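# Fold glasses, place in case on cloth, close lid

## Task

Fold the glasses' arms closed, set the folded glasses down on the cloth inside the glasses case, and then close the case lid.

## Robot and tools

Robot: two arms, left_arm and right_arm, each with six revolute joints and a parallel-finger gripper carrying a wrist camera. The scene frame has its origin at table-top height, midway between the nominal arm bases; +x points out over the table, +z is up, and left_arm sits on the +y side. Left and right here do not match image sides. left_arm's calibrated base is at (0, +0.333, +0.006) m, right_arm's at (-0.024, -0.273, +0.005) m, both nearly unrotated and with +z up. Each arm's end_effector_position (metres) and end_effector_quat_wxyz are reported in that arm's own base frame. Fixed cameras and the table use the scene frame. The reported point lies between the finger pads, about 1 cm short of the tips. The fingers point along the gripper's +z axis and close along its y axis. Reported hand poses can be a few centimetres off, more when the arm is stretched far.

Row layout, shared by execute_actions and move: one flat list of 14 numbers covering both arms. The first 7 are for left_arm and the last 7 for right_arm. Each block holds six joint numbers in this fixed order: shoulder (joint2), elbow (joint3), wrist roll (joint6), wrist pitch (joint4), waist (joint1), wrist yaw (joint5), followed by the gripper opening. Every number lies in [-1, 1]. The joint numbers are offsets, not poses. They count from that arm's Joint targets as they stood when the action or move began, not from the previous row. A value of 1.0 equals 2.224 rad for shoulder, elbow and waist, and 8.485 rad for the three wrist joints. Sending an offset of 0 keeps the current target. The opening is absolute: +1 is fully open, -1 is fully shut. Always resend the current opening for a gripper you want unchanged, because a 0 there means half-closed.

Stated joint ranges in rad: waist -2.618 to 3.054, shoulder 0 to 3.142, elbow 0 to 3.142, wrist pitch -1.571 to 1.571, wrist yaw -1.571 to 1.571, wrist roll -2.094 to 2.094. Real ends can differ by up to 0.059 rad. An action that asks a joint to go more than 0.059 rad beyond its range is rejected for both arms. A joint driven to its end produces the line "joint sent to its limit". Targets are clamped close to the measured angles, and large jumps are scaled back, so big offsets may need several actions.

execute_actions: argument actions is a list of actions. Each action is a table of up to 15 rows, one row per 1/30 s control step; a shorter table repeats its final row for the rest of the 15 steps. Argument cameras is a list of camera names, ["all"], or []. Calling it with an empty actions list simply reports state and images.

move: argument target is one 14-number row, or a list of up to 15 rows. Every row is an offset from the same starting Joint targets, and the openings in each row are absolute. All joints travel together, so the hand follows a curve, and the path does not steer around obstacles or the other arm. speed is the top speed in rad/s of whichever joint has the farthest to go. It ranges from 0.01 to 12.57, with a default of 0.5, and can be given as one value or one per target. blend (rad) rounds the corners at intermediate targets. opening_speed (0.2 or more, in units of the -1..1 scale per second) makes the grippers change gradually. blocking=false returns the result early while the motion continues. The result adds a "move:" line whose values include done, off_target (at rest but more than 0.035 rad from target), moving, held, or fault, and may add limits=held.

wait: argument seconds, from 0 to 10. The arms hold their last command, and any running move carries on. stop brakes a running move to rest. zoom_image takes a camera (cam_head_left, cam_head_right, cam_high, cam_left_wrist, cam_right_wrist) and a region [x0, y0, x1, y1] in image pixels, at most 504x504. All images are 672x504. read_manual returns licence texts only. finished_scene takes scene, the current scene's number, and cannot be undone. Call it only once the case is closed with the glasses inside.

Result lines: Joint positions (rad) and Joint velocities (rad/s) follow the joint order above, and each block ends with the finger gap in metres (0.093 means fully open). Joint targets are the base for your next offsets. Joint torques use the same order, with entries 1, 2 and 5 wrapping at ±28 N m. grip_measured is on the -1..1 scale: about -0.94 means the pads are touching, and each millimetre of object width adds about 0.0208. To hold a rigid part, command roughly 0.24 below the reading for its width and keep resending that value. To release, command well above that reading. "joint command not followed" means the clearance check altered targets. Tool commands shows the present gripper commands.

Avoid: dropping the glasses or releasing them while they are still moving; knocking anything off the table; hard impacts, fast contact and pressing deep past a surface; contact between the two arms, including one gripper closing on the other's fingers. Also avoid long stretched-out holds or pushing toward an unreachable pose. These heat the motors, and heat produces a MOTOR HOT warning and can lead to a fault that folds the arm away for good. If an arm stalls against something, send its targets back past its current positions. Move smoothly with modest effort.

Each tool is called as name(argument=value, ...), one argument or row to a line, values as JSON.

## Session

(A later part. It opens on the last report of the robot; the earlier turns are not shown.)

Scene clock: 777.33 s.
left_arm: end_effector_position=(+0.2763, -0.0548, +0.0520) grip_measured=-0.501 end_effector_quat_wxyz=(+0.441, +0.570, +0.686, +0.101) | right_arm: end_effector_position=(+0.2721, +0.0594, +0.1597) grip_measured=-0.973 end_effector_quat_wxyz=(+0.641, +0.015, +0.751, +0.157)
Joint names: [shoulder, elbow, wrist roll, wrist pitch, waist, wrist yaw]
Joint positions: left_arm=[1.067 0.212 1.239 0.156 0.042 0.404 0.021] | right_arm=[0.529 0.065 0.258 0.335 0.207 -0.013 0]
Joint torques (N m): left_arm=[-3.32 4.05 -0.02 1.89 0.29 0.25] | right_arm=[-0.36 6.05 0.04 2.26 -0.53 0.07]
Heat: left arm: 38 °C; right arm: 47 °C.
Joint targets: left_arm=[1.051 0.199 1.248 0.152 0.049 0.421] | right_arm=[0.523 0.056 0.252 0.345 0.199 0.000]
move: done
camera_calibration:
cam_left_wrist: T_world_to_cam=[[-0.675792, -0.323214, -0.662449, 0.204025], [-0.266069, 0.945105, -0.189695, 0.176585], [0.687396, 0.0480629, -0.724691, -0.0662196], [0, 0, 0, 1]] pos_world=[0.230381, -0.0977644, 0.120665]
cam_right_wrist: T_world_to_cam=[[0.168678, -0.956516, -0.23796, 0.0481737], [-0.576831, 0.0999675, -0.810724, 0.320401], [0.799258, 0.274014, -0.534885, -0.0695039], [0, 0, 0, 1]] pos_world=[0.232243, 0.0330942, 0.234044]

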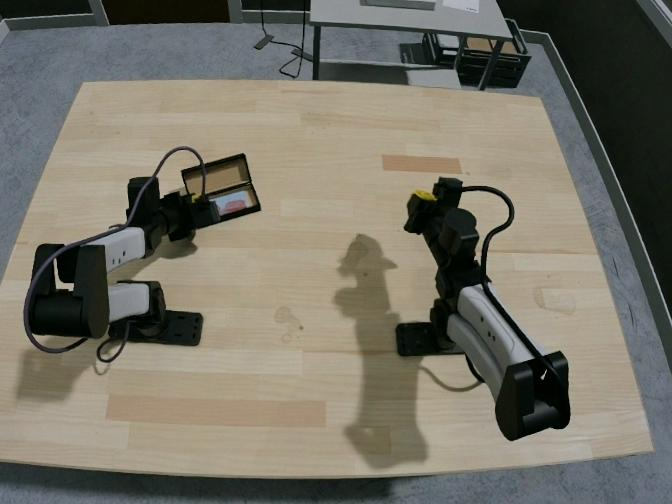

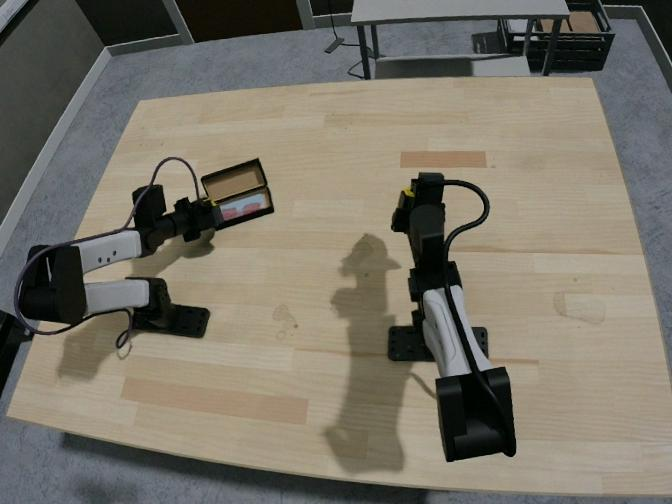

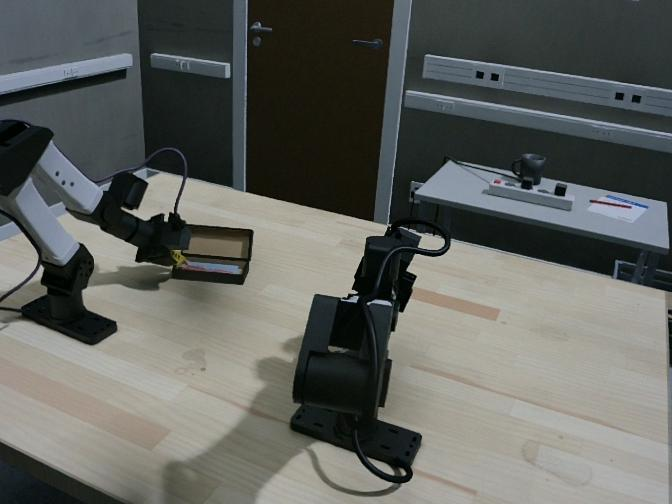

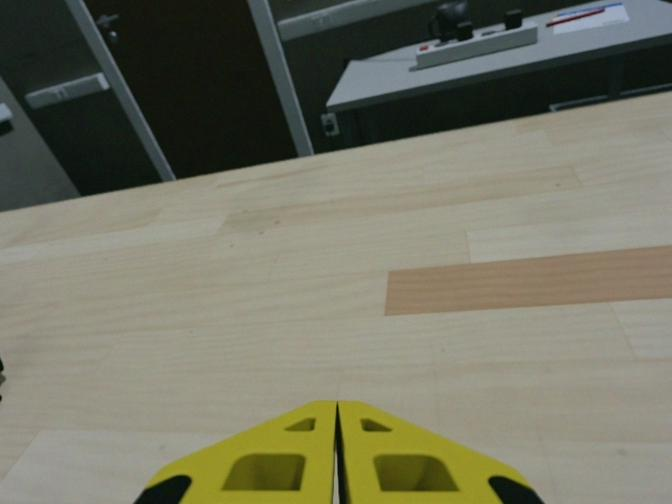

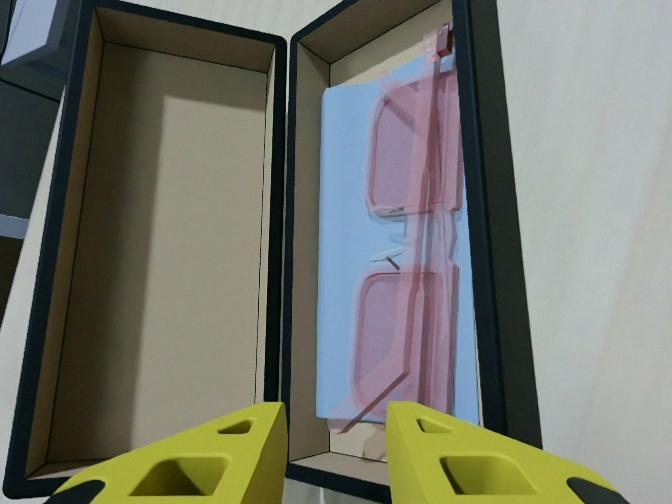

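move(
  target=[
    [-0.1353,0.1353,0,-0.0061,0,0,-0.5,0,0,0,0,0,0,-1],
    [0.4293,0.7933,-0.0405,-0.198,-0.1184,-0.0496,0.4,0,0,0,0,0,0,-1],
  ],
  speed=0.6,
  cameras=["all"],
)

zoom_image(
  camera="cam_high",
  region=[140, 180, 300, 310],
)

zoom_image(
  camera="cam_head_right",
  region=[180, 130, 300, 230],
)

Scene clock: 835.53 s.
left_arm: end_effector_position=(+0.3657, -0.0803, +0.1573) grip_measured=+0.398 end_effector_quat_wxyz=(-0.001, +0.533, +0.846, -0.007) | right_arm: end_effector_position=(+0.2721, +0.0594, +0.1598) grip_measured=-0.973 end_effector_quat_wxyz=(+0.641, +0.015, +0.751, +0.157)
Joint names: [shoulder, elbow, wrist roll, wrist pitch, waist, wrist yaw]
Joint positions: left_arm=[1.991 1.931 0.915 -1.517 -0.21 0.013 0.064] | right_arm=[0.529 0.065 0.258 0.336 0.207 -0.013 0]
Joint torques (N m): left_arm=[-9.11 7.41 -0.17 0.33 -0.57 -0.18] | right_arm=[-0.36 6.06 0.04 2.26 -0.53 0.08]
Heat: left arm: 36 °C; right arm: 49 °C.
Joint targets: left_arm=[2.006 1.963 0.904 -1.527 -0.215 0.000] | right_arm=[0.523 0.056 0.252 0.345 0.199 0.000]
move: done
camera_calibration:
cam_left_wrist: T_world_to_cam=[[-0.909011, -0.416653, -0.0099655, 0.301126], [-0.382459, 0.824431, 0.417179, 0.181825], [-0.165603, 0.383032, -0.90877, 0.31766], [0, 0, 0, 1]] pos_world=[0.395873, -0.146111, 0.215827]
cam_right_wrist: T_world_to_cam=[[0.168729, -0.956499, -0.23799, 0.0481688], [-0.576479, 0.100086, -0.81096, 0.320372], [0.799502, 0.274029, -0.534514, -0.0696475], [0, 0, 0, 1]] pos_world=[0.232243, 0.0330942, 0.234045]

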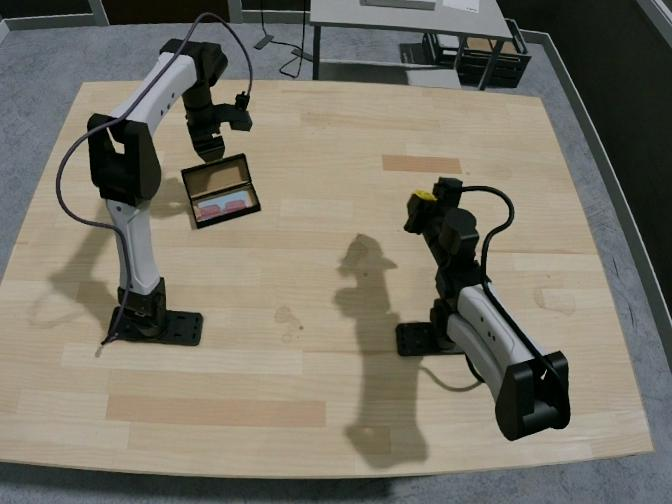

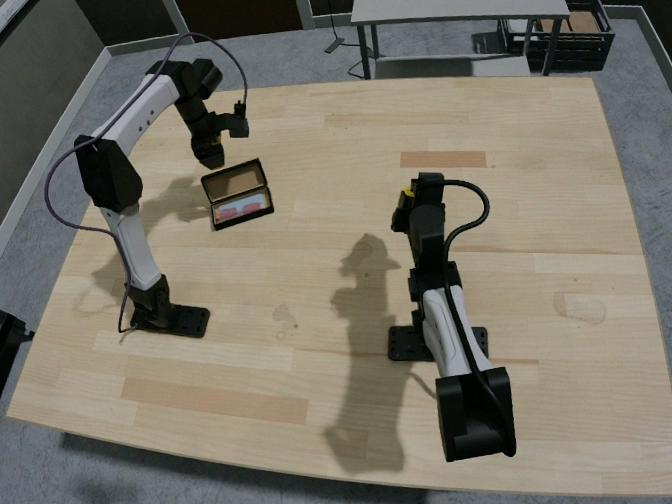

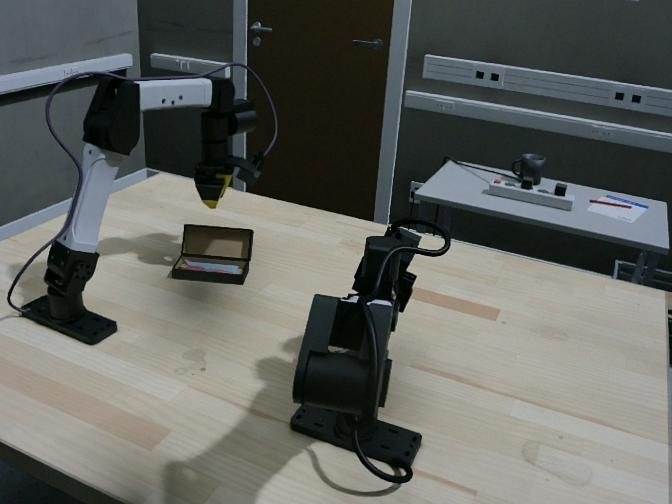

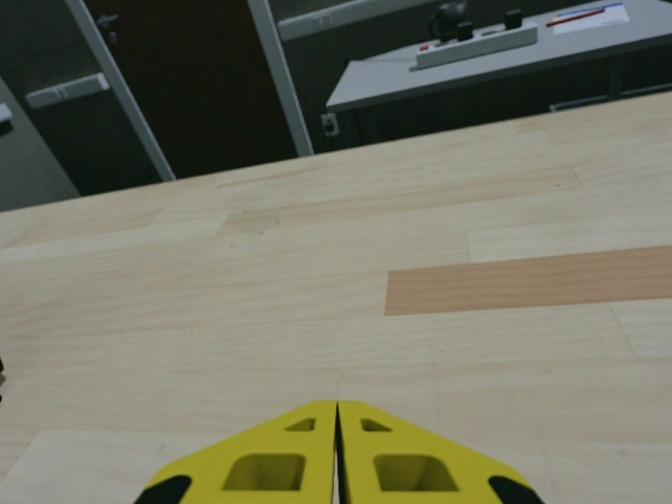

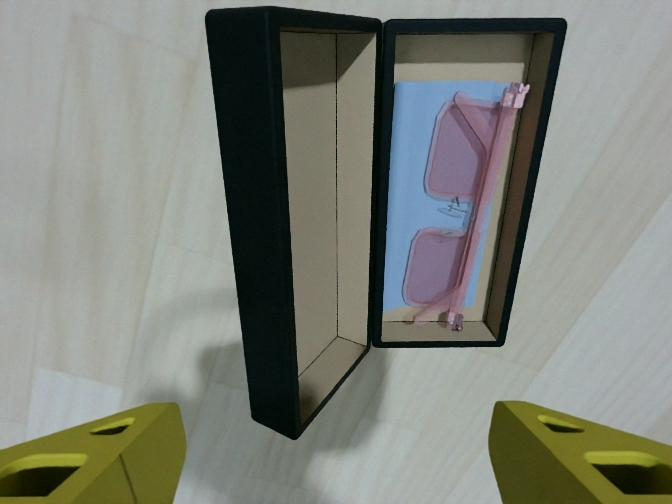

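Scaled by 3.150 from the camera's 672x504 image, which has a finer 960x720 frame.

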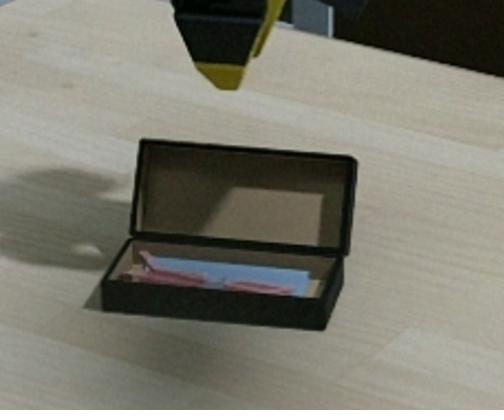

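Scaled by 4.200 from the camera's 672x504 image, which has a finer 960x720 frame.

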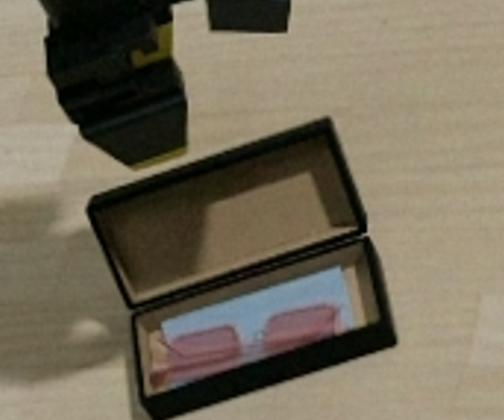

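move(
  target=[
    [0.0319,0.011,0.0044,0.0054,0.017,0,0.4,0,0,0,0,0,0,-1],
    [0.0296,-0.1141,0.0044,0.0376,0.017,0,0.4,0,0,0,0,0,0,-1],
  ],
  speed=0.25,
  cameras=["cam_left_wrist","cam_high","cam_head_right","cam_right_wrist"],
)

zoom_image(
  camera="cam_high",
  region=[140, 180, 300, 310],
)

Scene clock: 872.00 s.
left_arm: end_effector_position=(+0.3903, -0.0725, +0.0776) grip_measured=+0.398 end_effector_quat_wxyz=(+0.004, +0.527, +0.850, -0.004) | right_arm: end_effector_position=(+0.2721, +0.0594, +0.1598) grip_measured=-0.973 end_effector_quat_wxyz=(+0.641, +0.015, +0.751, +0.157)
Joint names: [shoulder, elbow, wrist roll, wrist pitch, waist, wrist yaw]
Joint positions: left_arm=[2.065 1.721 0.931 -1.224 -0.179 0.011 0.064] | right_arm=[0.529 0.065 0.258 0.336 0.207 -0.013 0]
Joint torques (N m): left_arm=[-10.61 3.93 0.02 0.61 -0.05 -0.14] | right_arm=[-0.36 6.04 0.04 2.26 -0.51 0.08]
Heat: left arm: 42 °C; right arm: 50 °C.
Joint targets: left_arm=[2.072 1.710 0.942 -1.209 -0.177 0.001] | right_arm=[0.523 0.056 0.252 0.345 0.199 0.000]
move: done
camera_calibration:
cam_left_wrist: T_world_to_cam=[[-0.902567, -0.430098, -0.019725, 0.323271], [-0.399099, 0.818569, 0.413116, 0.224503], [-0.161534, 0.380737, -0.910465, 0.244711], [0, 0, 0, 1]] pos_world=[0.420902, -0.137904, 0.136432]
cam_right_wrist: T_world_to_cam=[[0.168729, -0.956499, -0.23799, 0.0481688], [-0.576479, 0.100086, -0.81096, 0.320372], [0.799502, 0.274029, -0.534514, -0.0696475], [0, 0, 0, 1]] pos_world=[0.232243, 0.0330942, 0.234045]
Images, in order (width x height): cam_head_right 672x504, cam_high 672x504, cam_left_wrist 672x504, cam_right_wrist 672x504.

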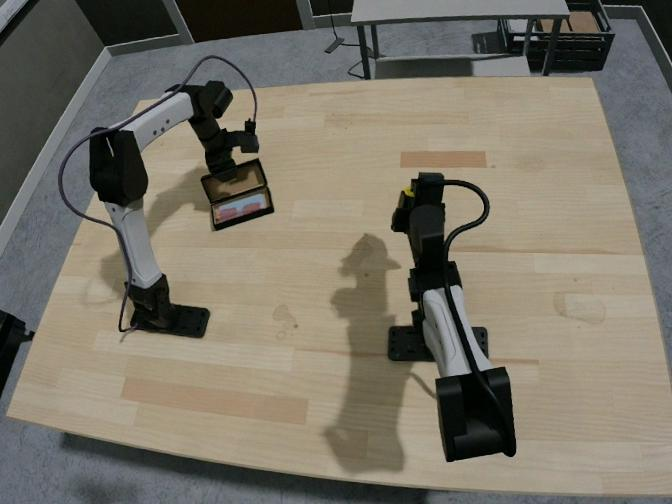

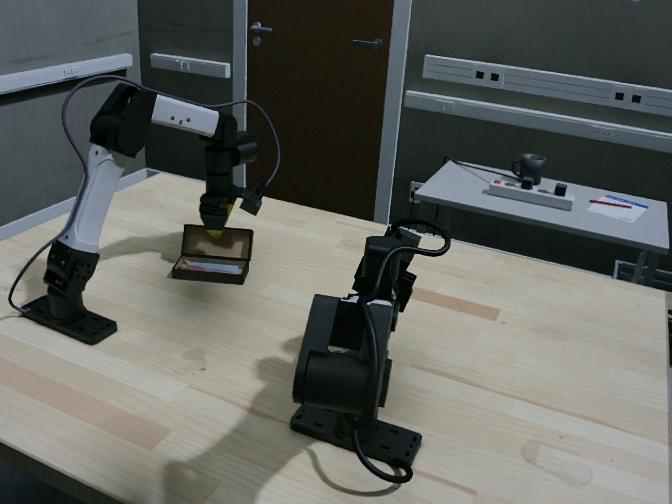

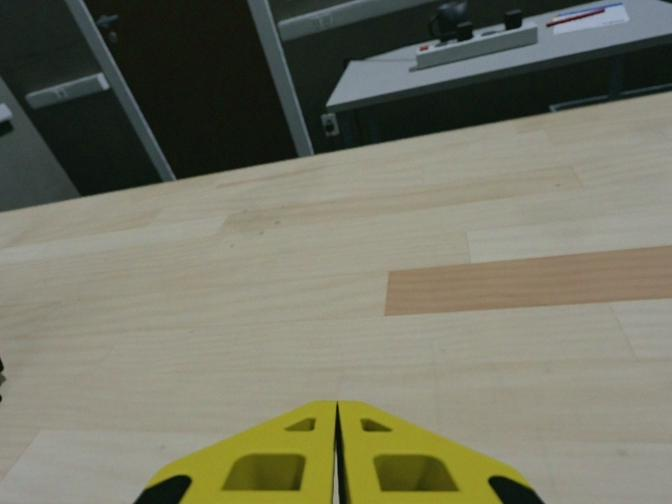

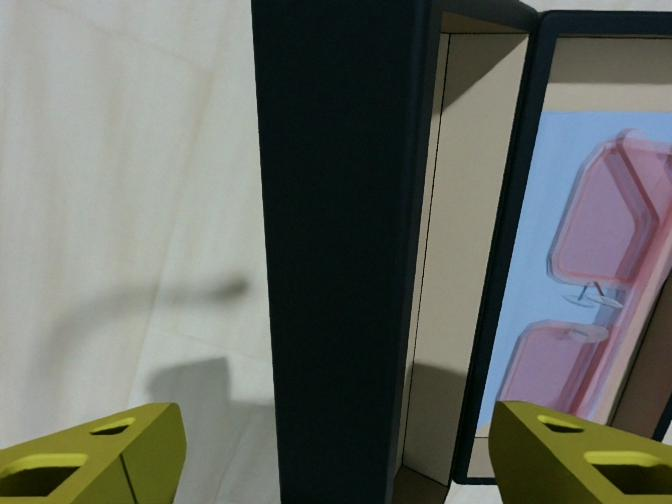

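Scaled by 3.150 from the camera's 672x504 image, which has a finer 960x720 frame.

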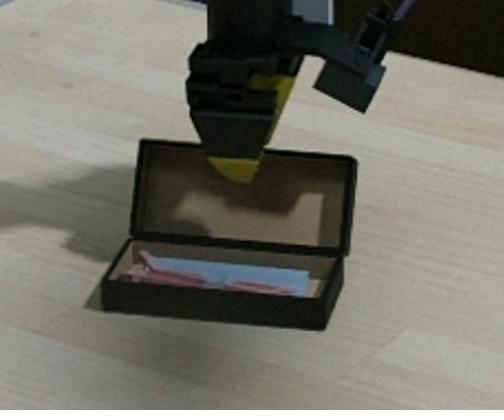

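move(
  target=[-0.0716,-0.0789,-0.0098,0.0019,-0.0371,0,0.4,0,0,0,0,0,0,-1],
  speed=0.1,
  cameras=["cam_left_wrist","cam_high","cam_head_right"],
)

zoom_image(
  camera="cam_high",
  region=[140, 180, 300, 310],
)

Scene clock: 880.93 s.
left_arm: end_effector_position=(+0.3472, -0.0906, +0.0717) grip_measured=+0.398 end_effector_quat_wxyz=(-0.019, +0.532, +0.847, -0.010) | right_arm: end_effector_position=(+0.2721, +0.0594, +0.1598) grip_measured=-0.973 end_effector_quat_wxyz=(+0.641, +0.015, +0.751, +0.157)
Joint names: [shoulder, elbow, wrist roll, wrist pitch, waist, wrist yaw]
Joint positions: left_arm=[1.961 1.547 0.87 -1.198 -0.252 0.007 0.064] | right_arm=[0.529 0.065 0.258 0.336 0.207 -0.013 0]
Joint torques (N m): left_arm=[-15.15 3.71 -0.17 0.42 -0.76 -0.12] | right_arm=[-0.38 6.05 0.04 2.26 -0.51 0.07]
Heat: left arm: 44 °C; right arm: 51 °C.
Joint targets: left_arm=[1.912 1.534 0.858 -1.192 -0.259 0.001] | right_arm=[0.523 0.056 0.252 0.345 0.199 0.000]
move: off_target (left_arm); left_arm: the shoulder is farthest, 0.049 rad from its target
camera_calibration:
cam_left_wrist: T_world_to_cam=[[-0.907582, -0.419651, 0.0136851, 0.27671], [-0.370974, 0.81672, 0.44198, 0.212553], [-0.196654, 0.396057, -0.89692, 0.251862], [0, 0, 0, 1]] pos_world=[0.379519, -0.157226, 0.128169]
Images, in order (width x height): cam_head_right 672x504, cam_high 672x504, cam_left_wrist 672x504.

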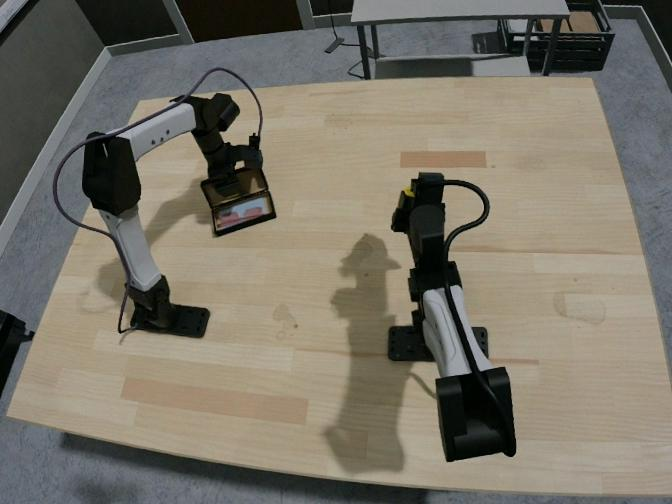

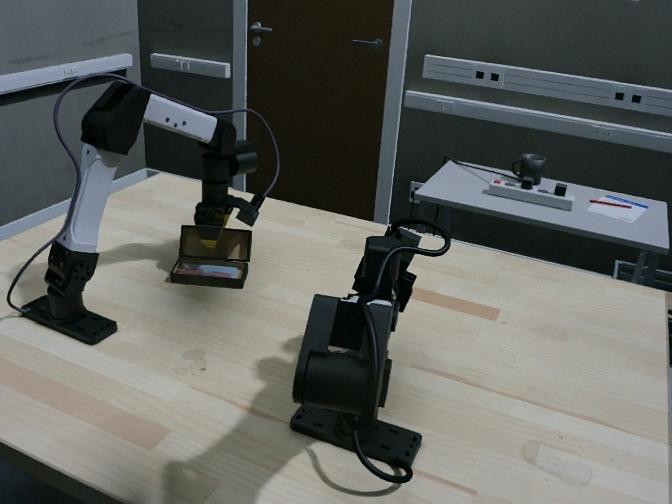

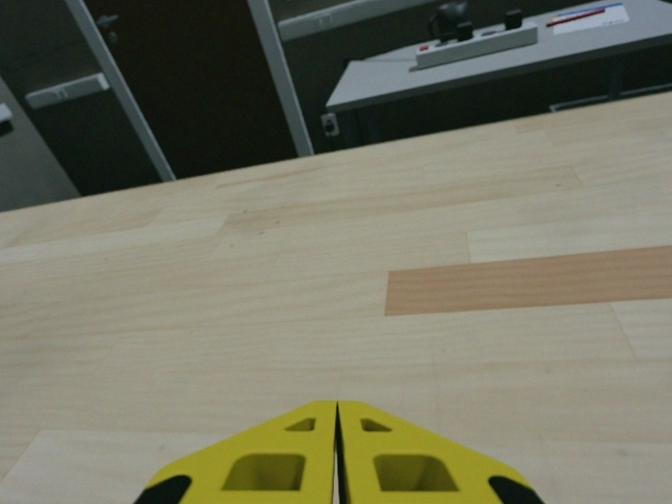

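Scaled by 3.150 from the camera's 672x504 image, which has a finer 960x720 frame.

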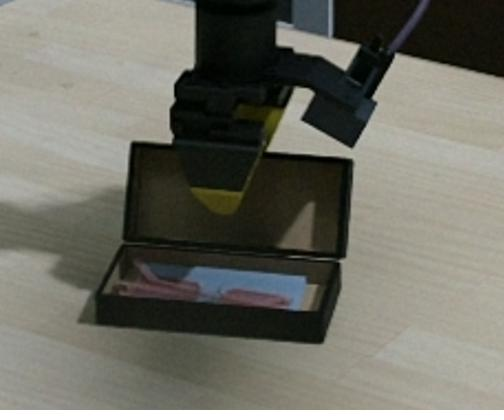

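execute_actions(
  actions=[],
  cameras=["cam_right_wrist"],
)

Scene clock: 885.57 s.
left_arm: end_effector_position=(+0.3473, -0.0906, +0.0717) grip_measured=+0.398 end_effector_quat_wxyz=(-0.019, +0.532, +0.847, -0.010) | right_arm: end_effector_position=(+0.2721, +0.0594, +0.1598) grip_measured=-0.973 end_effector_quat_wxyz=(+0.641, +0.015, +0.751, +0.157)
Joint names: [shoulder, elbow, wrist roll, wrist pitch, waist, wrist yaw]
Joint positions: left_arm=[1.961 1.547 0.869 -1.198 -0.252 0.007 0.064] | right_arm=[0.529 0.065 0.258 0.336 0.207 -0.013 0]
Joint velocities: within noise
Joint torques (N m): left_arm=[-15.09 3.77 -0.17 0.43 -0.76 -0.13] | right_arm=[-0.38 6.05 0.04 2.26 -0.51 0.07]
Heat: left arm: 46 °C; right arm: 51 °C.
Joint targets: left_arm=[1.912 1.534 0.858 -1.193 -0.259 0.001] | right_arm=[0.523 0.056 0.252 0.345 0.199 0.000]
Tool commands: left_gripper/opening=+0.4 right_gripper/opening=-1.0
camera_calibration:
cam_right_wrist: T_world_to_cam=[[0.168729, -0.956499, -0.23799, 0.0481688], [-0.576479, 0.100086, -0.81096, 0.320372], [0.799502, 0.274029, -0.534514, -0.0696475], [0, 0, 0, 1]] pos_world=[0.232243, 0.0330942, 0.234045]
Images, in order (width x height): cam_right_wrist 672x504.

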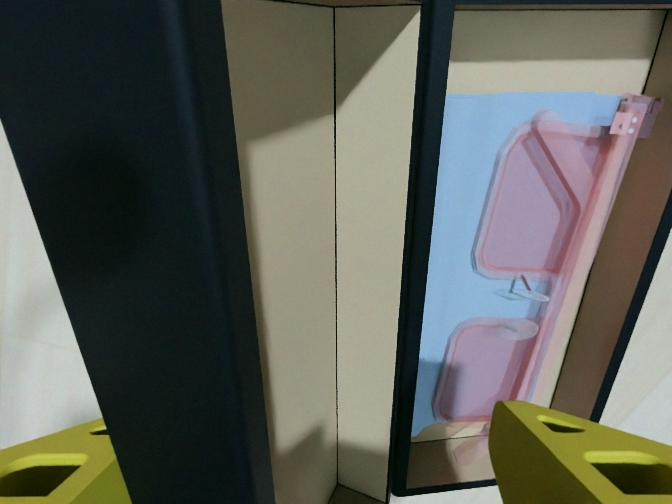

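move(
  target=[0,0,0,0,0,0,-0.15,0,0,0,0,0,0,-1],
  opening_speed=0.3,
  cameras=["cam_right_wrist","cam_high"],
)

zoom_image(
  camera="cam_high",
  region=[140, 180, 300, 310],
)

Scene clock: 896.40 s.
left_arm: end_effector_position=(+0.3479, -0.0903, +0.0717) grip_measured=-0.148 end_effector_quat_wxyz=(-0.018, +0.531, +0.847, -0.008) | right_arm: end_effector_position=(+0.2721, +0.0594, +0.1598) grip_measured=-0.973 end_effector_quat_wxyz=(+0.641, +0.015, +0.751, +0.157)
Joint names: [shoulder, elbow, wrist roll, wrist pitch, waist, wrist yaw]
Joint positions: left_arm=[1.961 1.547 0.869 -1.196 -0.252 0.005 0.038] | right_arm=[0.529 0.065 0.258 0.336 0.207 -0.013 0]
Joint torques (N m): left_arm=[-15.12 3.73 -0.18 0.41 -0.76 -0.11] | right_arm=[-0.36 6.05 0.04 2.26 -0.53 0.07]
Heat: left arm: 50 °C; right arm: 51 °C.
Joint targets: left_arm=[1.912 1.534 0.858 -1.192 -0.259 0.000] | right_arm=[0.523 0.056 0.252 0.345 0.199 0.000]
move: off_target (left_arm); left_arm: the shoulder is farthest, 0.049 rad from its target
camera_calibration:
cam_right_wrist: T_world_to_cam=[[0.168729, -0.956499, -0.23799, 0.0481688], [-0.576479, 0.100086, -0.81096, 0.320372], [0.799502, 0.274029, -0.534514, -0.0696475], [0, 0, 0, 1]] pos_world=[0.232243, 0.0330942, 0.234045]
Images, in order (width x height): cam_high 672x504, cam_right_wrist 672x504.

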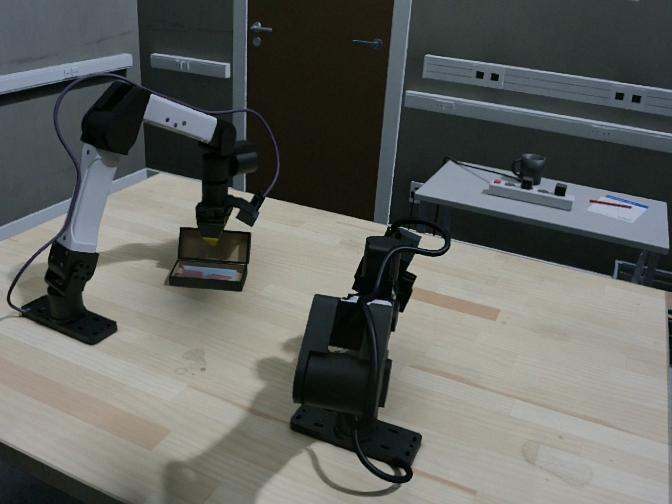

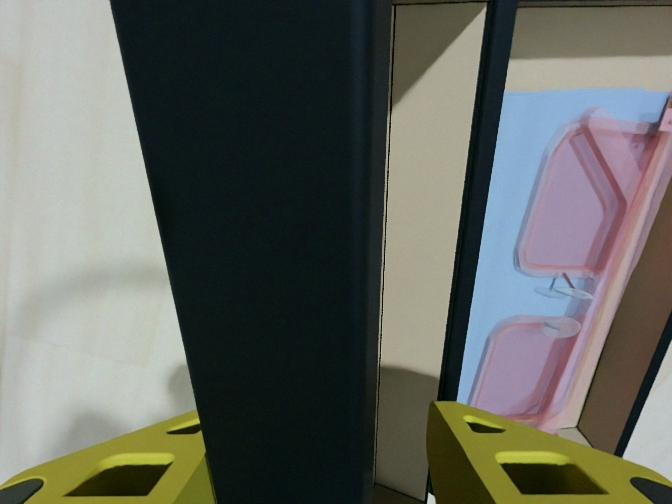

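Scaled by 3.150 from the camera's 672x504 image, which has a finer 960x720 frame.

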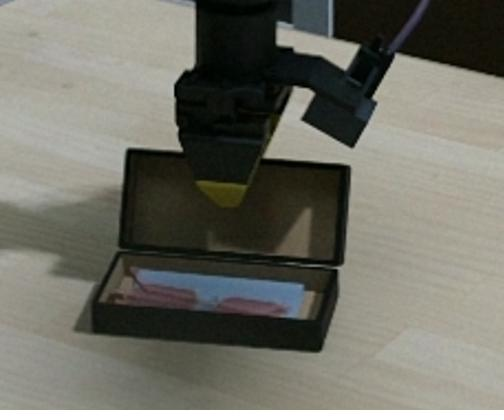

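move(
  target=[0,0,0,0,0,0,-0.45,0,0,0,0,0,0,-1],
  opening_speed=0.3,
  cameras=["cam_right_wrist","cam_high","cam_head_right"],
)

zoom_image(
  camera="cam_high",
  region=[140, 180, 300, 310],
)

Scene clock: 908.87 s.
left_arm: end_effector_position=(+0.3479, -0.0903, +0.0717) grip_measured=-0.447 end_effector_quat_wxyz=(-0.018, +0.531, +0.847, -0.008) | right_arm: end_effector_position=(+0.2721, +0.0594, +0.1598) grip_measured=-0.973 end_effector_quat_wxyz=(+0.641, +0.015, +0.751, +0.157)
Joint names: [shoulder, elbow, wrist roll, wrist pitch, waist, wrist yaw]
Joint positions: left_arm=[1.961 1.547 0.869 -1.195 -0.252 0.005 0.024] | right_arm=[0.529 0.065 0.258 0.336 0.207 -0.013 0]
Joint torques (N m): left_arm=[-15.08 3.77 -0.18 0.41 -0.79 -0.11] | right_arm=[-0.36 6.05 0.04 2.26 -0.53 0.07]
Heat: left arm: 54 °C; right arm: 52 °C.
Joint targets: left_arm=[1.912 1.534 0.858 -1.192 -0.259 0.001] | right_arm=[0.523 0.056 0.252 0.345 0.199 0.000]
move: off_target (left_arm); left_arm: the shoulder is farthest, 0.049 rad from its target
camera_calibration:
cam_right_wrist: T_world_to_cam=[[0.168729, -0.956499, -0.23799, 0.0481688], [-0.576479, 0.100086, -0.81096, 0.320372], [0.799502, 0.274029, -0.534514, -0.0696475], [0, 0, 0, 1]] pos_world=[0.232243, 0.0330942, 0.234045]
Images, in order (width x height): cam_head_right 672x504, cam_high 672x504, cam_right_wrist 672x504.

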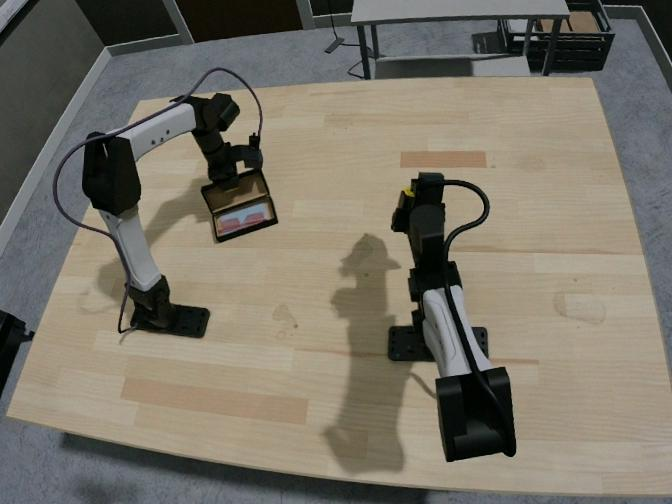

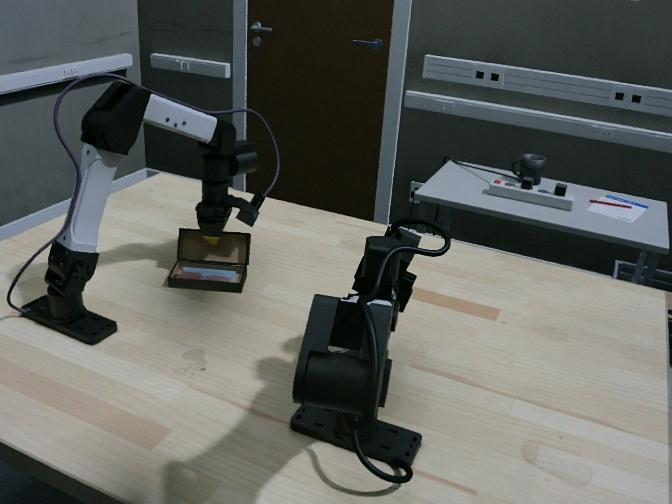

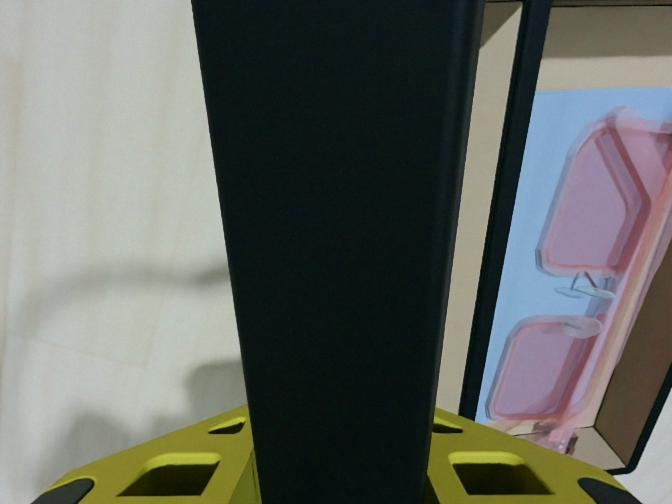

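Scaled by 3.150 from the camera's 672x504 image, which has a finer 960x720 frame.

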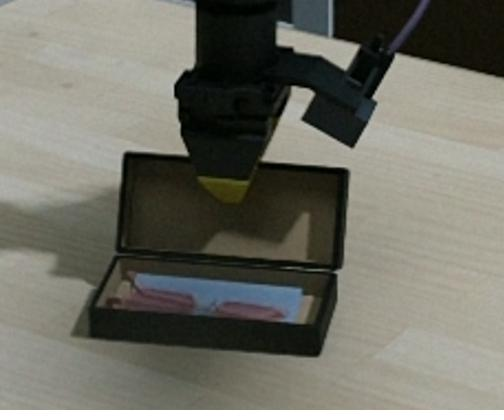

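move(
  target=[
    [0,0,0,0,0,0,-0.3,0,0,0,0,0,0,-1],
    [0.0004,0.0166,0.0015,-0.0041,0.0027,0,-0.3,0,0,0,0,0,0,-1],
    [0.0004,0.0166,0.0015,-0.0041,0.0027,0,-0.55,0,0,0,0,0,0,-1],
  ],
  opening_speed=0.4,
  speed=0.1,
  cameras=["cam_right_wrist","cam_high","cam_head_right"],
)

zoom_image(
  camera="cam_high",
  region=[140, 180, 300, 310],
)

Scene clock: 925.93 s.
left_arm: end_effector_position=(+0.3450, -0.0896, +0.0718) grip_measured=-0.549 end_effector_quat_wxyz=(-0.024, +0.531, +0.847, -0.010) | right_arm: end_effector_position=(+0.2721, +0.0594, +0.1598) grip_measured=-0.973 end_effector_quat_wxyz=(+0.641, +0.015, +0.751, +0.157)
Joint names: [shoulder, elbow, wrist roll, wrist pitch, waist, wrist yaw]
Joint positions: left_arm=[1.961 1.547 0.869 -1.208 -0.252 0.005 0.019] | right_arm=[0.529 0.065 0.258 0.336 0.207 -0.013 0]
Joint velocities: left_arm=[0.017 -0.007 -0.007 -0.051 0.007 -0.037 0.009] | right_arm=[within noise]
Joint torques (N m): left_arm=[-14.95 6.8 -0.05 0.14 -0.29 -0.11] | right_arm=[-0.38 6.05 0.04 2.25 -0.51 0.07]
Heat: left arm: 57 °C; right arm: 52 °C.
Joint targets: left_arm=[1.913 1.571 0.871 -1.227 -0.253 0.001] | right_arm=[0.523 0.056 0.252 0.345 0.199 0.000]
move: off_target (left_arm); target 3's new numbers were sent with left_arm's shoulder 0.048 rad from that target; left_arm: the shoulder is farthest, 0.048 rad from its target
camera_calibration:
cam_right_wrist: T_world_to_cam=[[0.168729, -0.956499, -0.23799, 0.0481688], [-0.576479, 0.100086, -0.81096, 0.320372], [0.799502, 0.274029, -0.534514, -0.0696475], [0, 0, 0, 1]] pos_world=[0.232243, 0.0330942, 0.234045]
Images, in order (width x height): cam_head_right 672x504, cam_high 672x504, cam_right_wrist 672x504.

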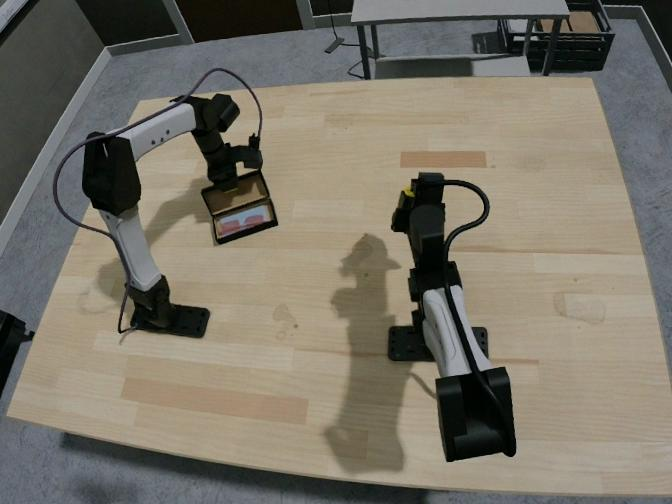

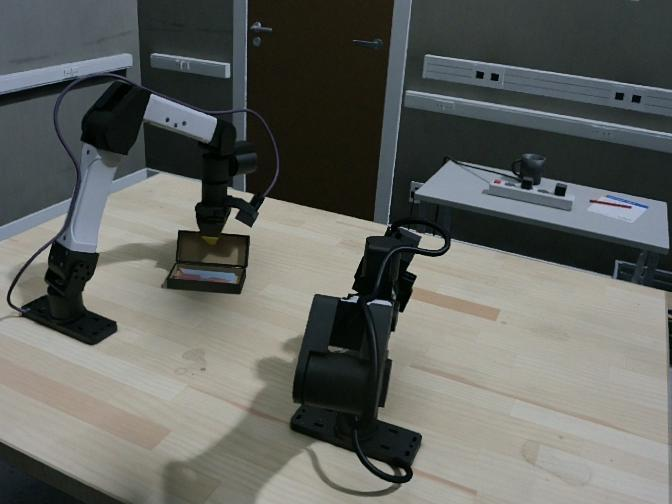

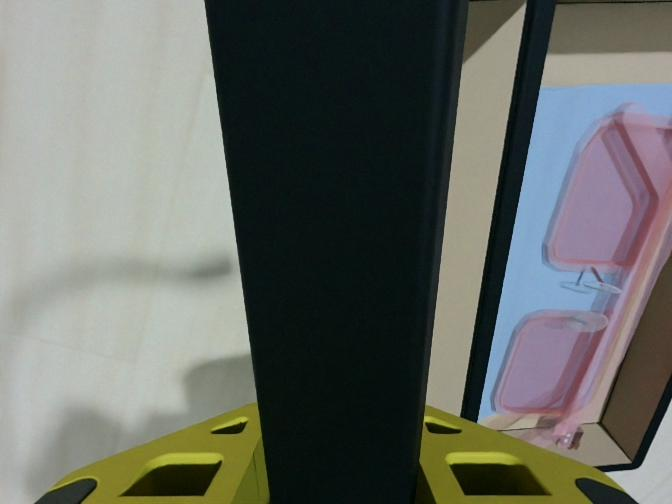

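Scaled by 3.150 from the camera's 672x504 image, which has a finer 960x720 frame.

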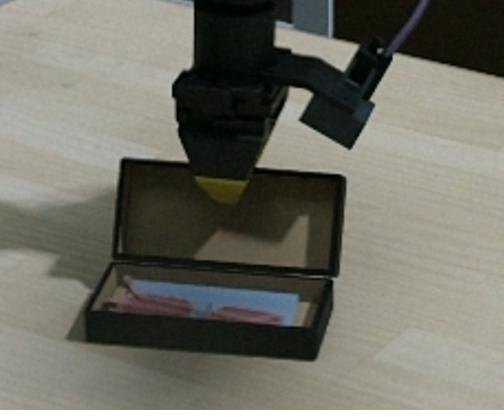

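move(
  target=[
    [0,0,0,0,0,0,-0.3,0,0,0,0,0,0,-1],
    [-0.0202,0,0,0,0,0,-0.3,0,0,0,0,0,0,-1],
    [-0.0202,0,0,0,0,0,-0.6,0,0,0,0,0,0,-1],
  ],
  opening_speed=0.4,
  speed=0.15,
  cameras=["cam_right_wrist","cam_high","cam_head_right"],
)

zoom_image(
  camera="cam_high",
  region=[140, 180, 300, 310],
)

Scene clock: 935.17 s.
left_arm: end_effector_position=(+0.3444, -0.0894, +0.0886) grip_measured=-0.598 end_effector_quat_wxyz=(-0.005, +0.531, +0.847, -0.004) | right_arm: end_effector_position=(+0.2721, +0.0594, +0.1598) grip_measured=-0.973 end_effector_quat_wxyz=(+0.641, +0.015, +0.751, +0.157)
Joint names: [shoulder, elbow, wrist roll, wrist pitch, waist, wrist yaw]
Joint positions: left_arm=[1.912 1.547 0.869 -1.217 -0.252 0.005 0.016] | right_arm=[0.529 0.065 0.258 0.336 0.207 -0.013 0]
Joint torques (N m): left_arm=[-14.13 6.84 -0.06 0.32 -0.34 -0.11] | right_arm=[-0.36 6.05 0.04 2.26 -0.53 0.07]
Heat: left arm: 59 °C; right arm: 52 °C.
Joint targets: left_arm=[1.868 1.571 0.871 -1.227 -0.253 0.001] | right_arm=[0.523 0.056 0.252 0.345 0.199 0.000]
move: off_target (left_arm); target 3's new numbers were sent with left_arm's shoulder 0.044 rad from that target; left_arm: the shoulder is farthest, 0.044 rad from its target
camera_calibration:
cam_right_wrist: T_world_to_cam=[[0.168729, -0.956499, -0.23799, 0.0481688], [-0.576479, 0.100086, -0.81096, 0.320372], [0.799502, 0.274029, -0.534514, -0.0696475], [0, 0, 0, 1]] pos_world=[0.232243, 0.0330942, 0.234045]
Images, in order (width x height): cam_head_right 672x504, cam_high 672x504, cam_right_wrist 672x504.

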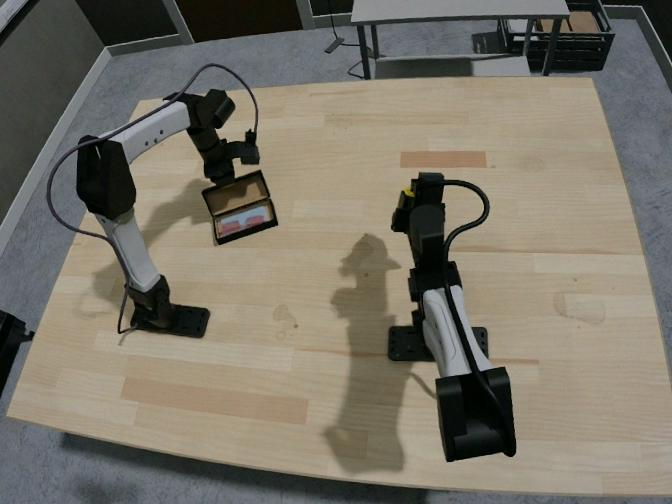

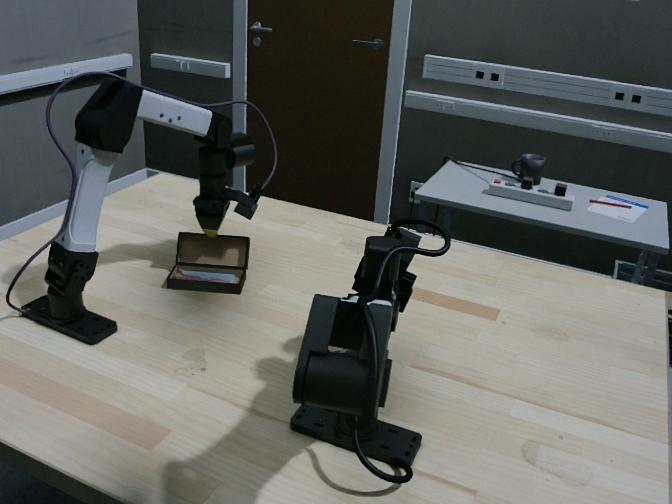

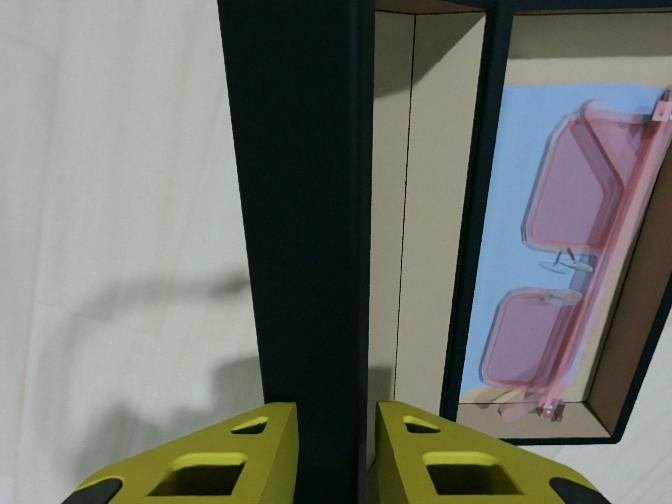

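Scaled by 3.150 from the camera's 672x504 image, which has a finer 960x720 frame.

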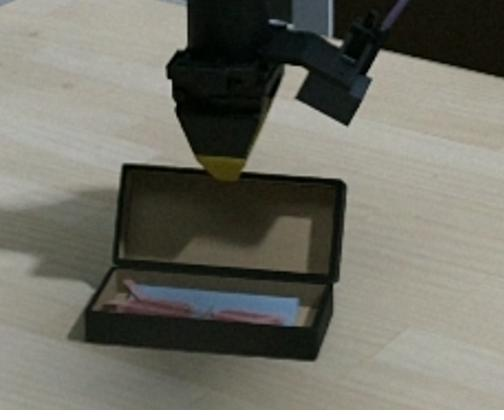

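move(
  target=[
    [0,0,0,0,0,0,0.2,0,0,0,0,0,0,-1],
    [-0.02,0.13,0,-0.028,0,0,0.2,0,0,0,0,0,0,0],
  ],
  opening_speed=0.8,
  speed=0.4,
  cameras=["all"],
)

zoom_image(
  camera="cam_high",
  region=[140, 180, 300, 310],
)

Scene clock: 982.10 s.
left_arm: end_effector_position=(+0.3513, -0.0912, +0.1779) grip_measured=+0.198 end_effector_quat_wxyz=(+0.042, +0.531, +0.846, +0.011) | right_arm: end_effector_position=(+0.2721, +0.0594, +0.1599) grip_measured=-0.002 end_effector_quat_wxyz=(+0.642, +0.015, +0.751, +0.157)
Joint names: [shoulder, elbow, wrist roll, wrist pitch, waist, wrist yaw]
Joint positions: left_arm=[1.861 1.832 0.869 -1.456 -0.252 0.005 0.055] | right_arm=[0.529 0.065 0.258 0.336 0.207 -0.013 0.045]
Joint torques (N m): left_arm=[-13.03 7.24 -0.06 0.55 -0.31 -0.11] | right_arm=[-0.36 6.05 0.04 2.25 -0.53 0.07]
Heat: left arm: 63 °C; right arm: 53 °C.
Joint targets: left_arm=[1.824 1.860 0.871 -1.465 -0.253 0.001] | right_arm=[0.523 0.056 0.252 0.345 0.199 0.000]
move: off_target (left_arm); left_arm: the shoulder is farthest, 0.037 rad from its target
camera_calibration:
cam_left_wrist: T_world_to_cam=[[-0.902565, -0.421775, -0.0864996, 0.294576], [-0.42235, 0.828285, 0.36819, 0.199797], [-0.0836472, 0.368849, -0.925718, 0.311097], [0, 0, 0, 1]] pos_world=[0.37628, -0.155992, 0.239906]
cam_right_wrist: T_world_to_cam=[[0.168838, -0.956463, -0.238059, 0.0481826], [-0.576199, 0.100178, -0.811147, 0.32043], [0.79968, 0.274121, -0.5342, -0.0697119], [0, 0, 0, 1]] pos_world=[0.232244, 0.0330944, 0.234146]

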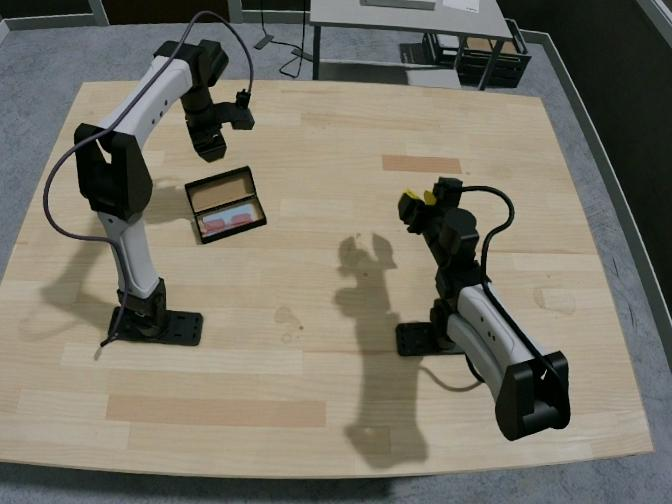

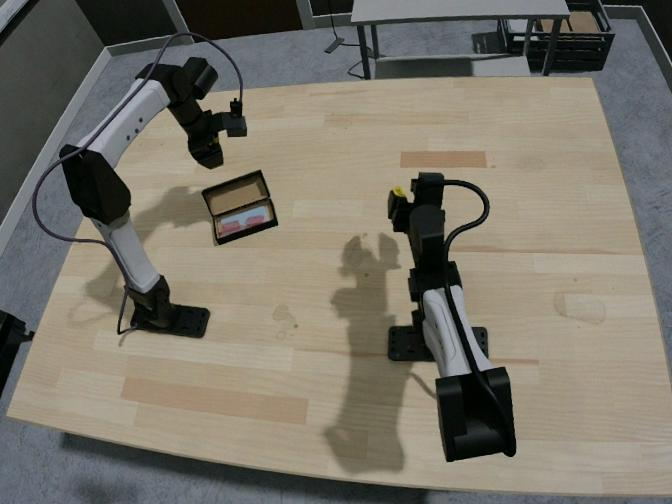

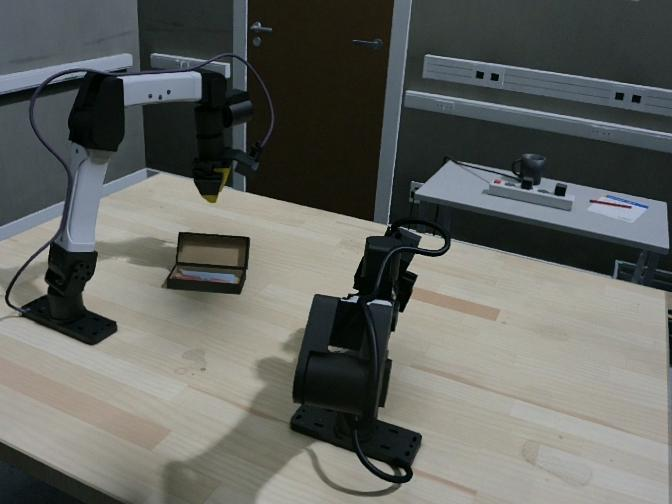

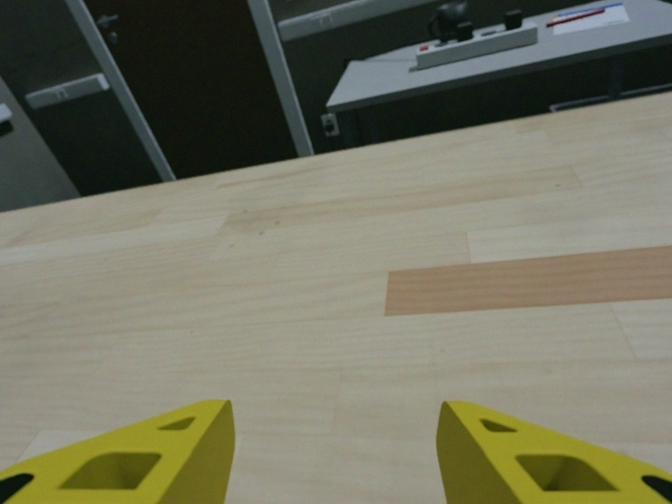

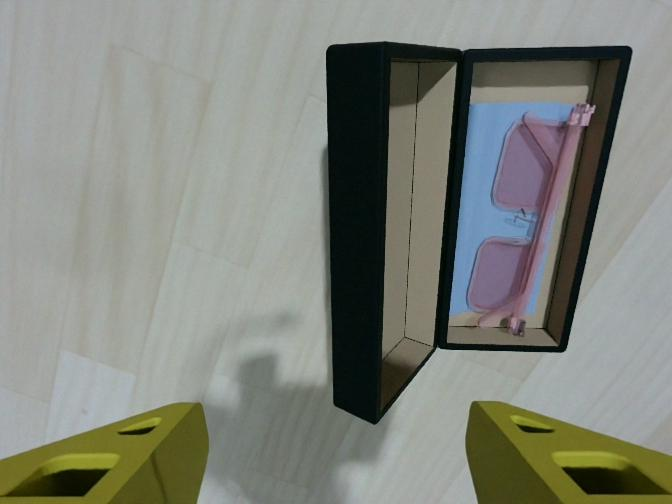

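Scaled by 3.150 from the camera's 672x504 image, which has a finer 960x720 frame.

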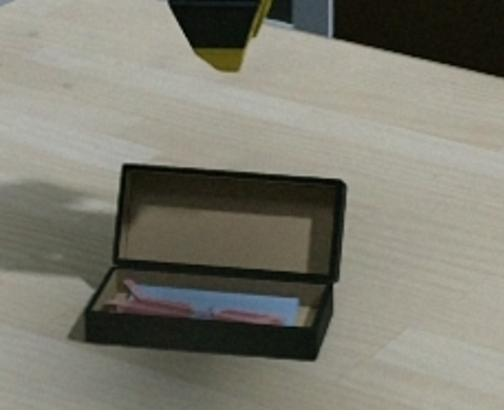

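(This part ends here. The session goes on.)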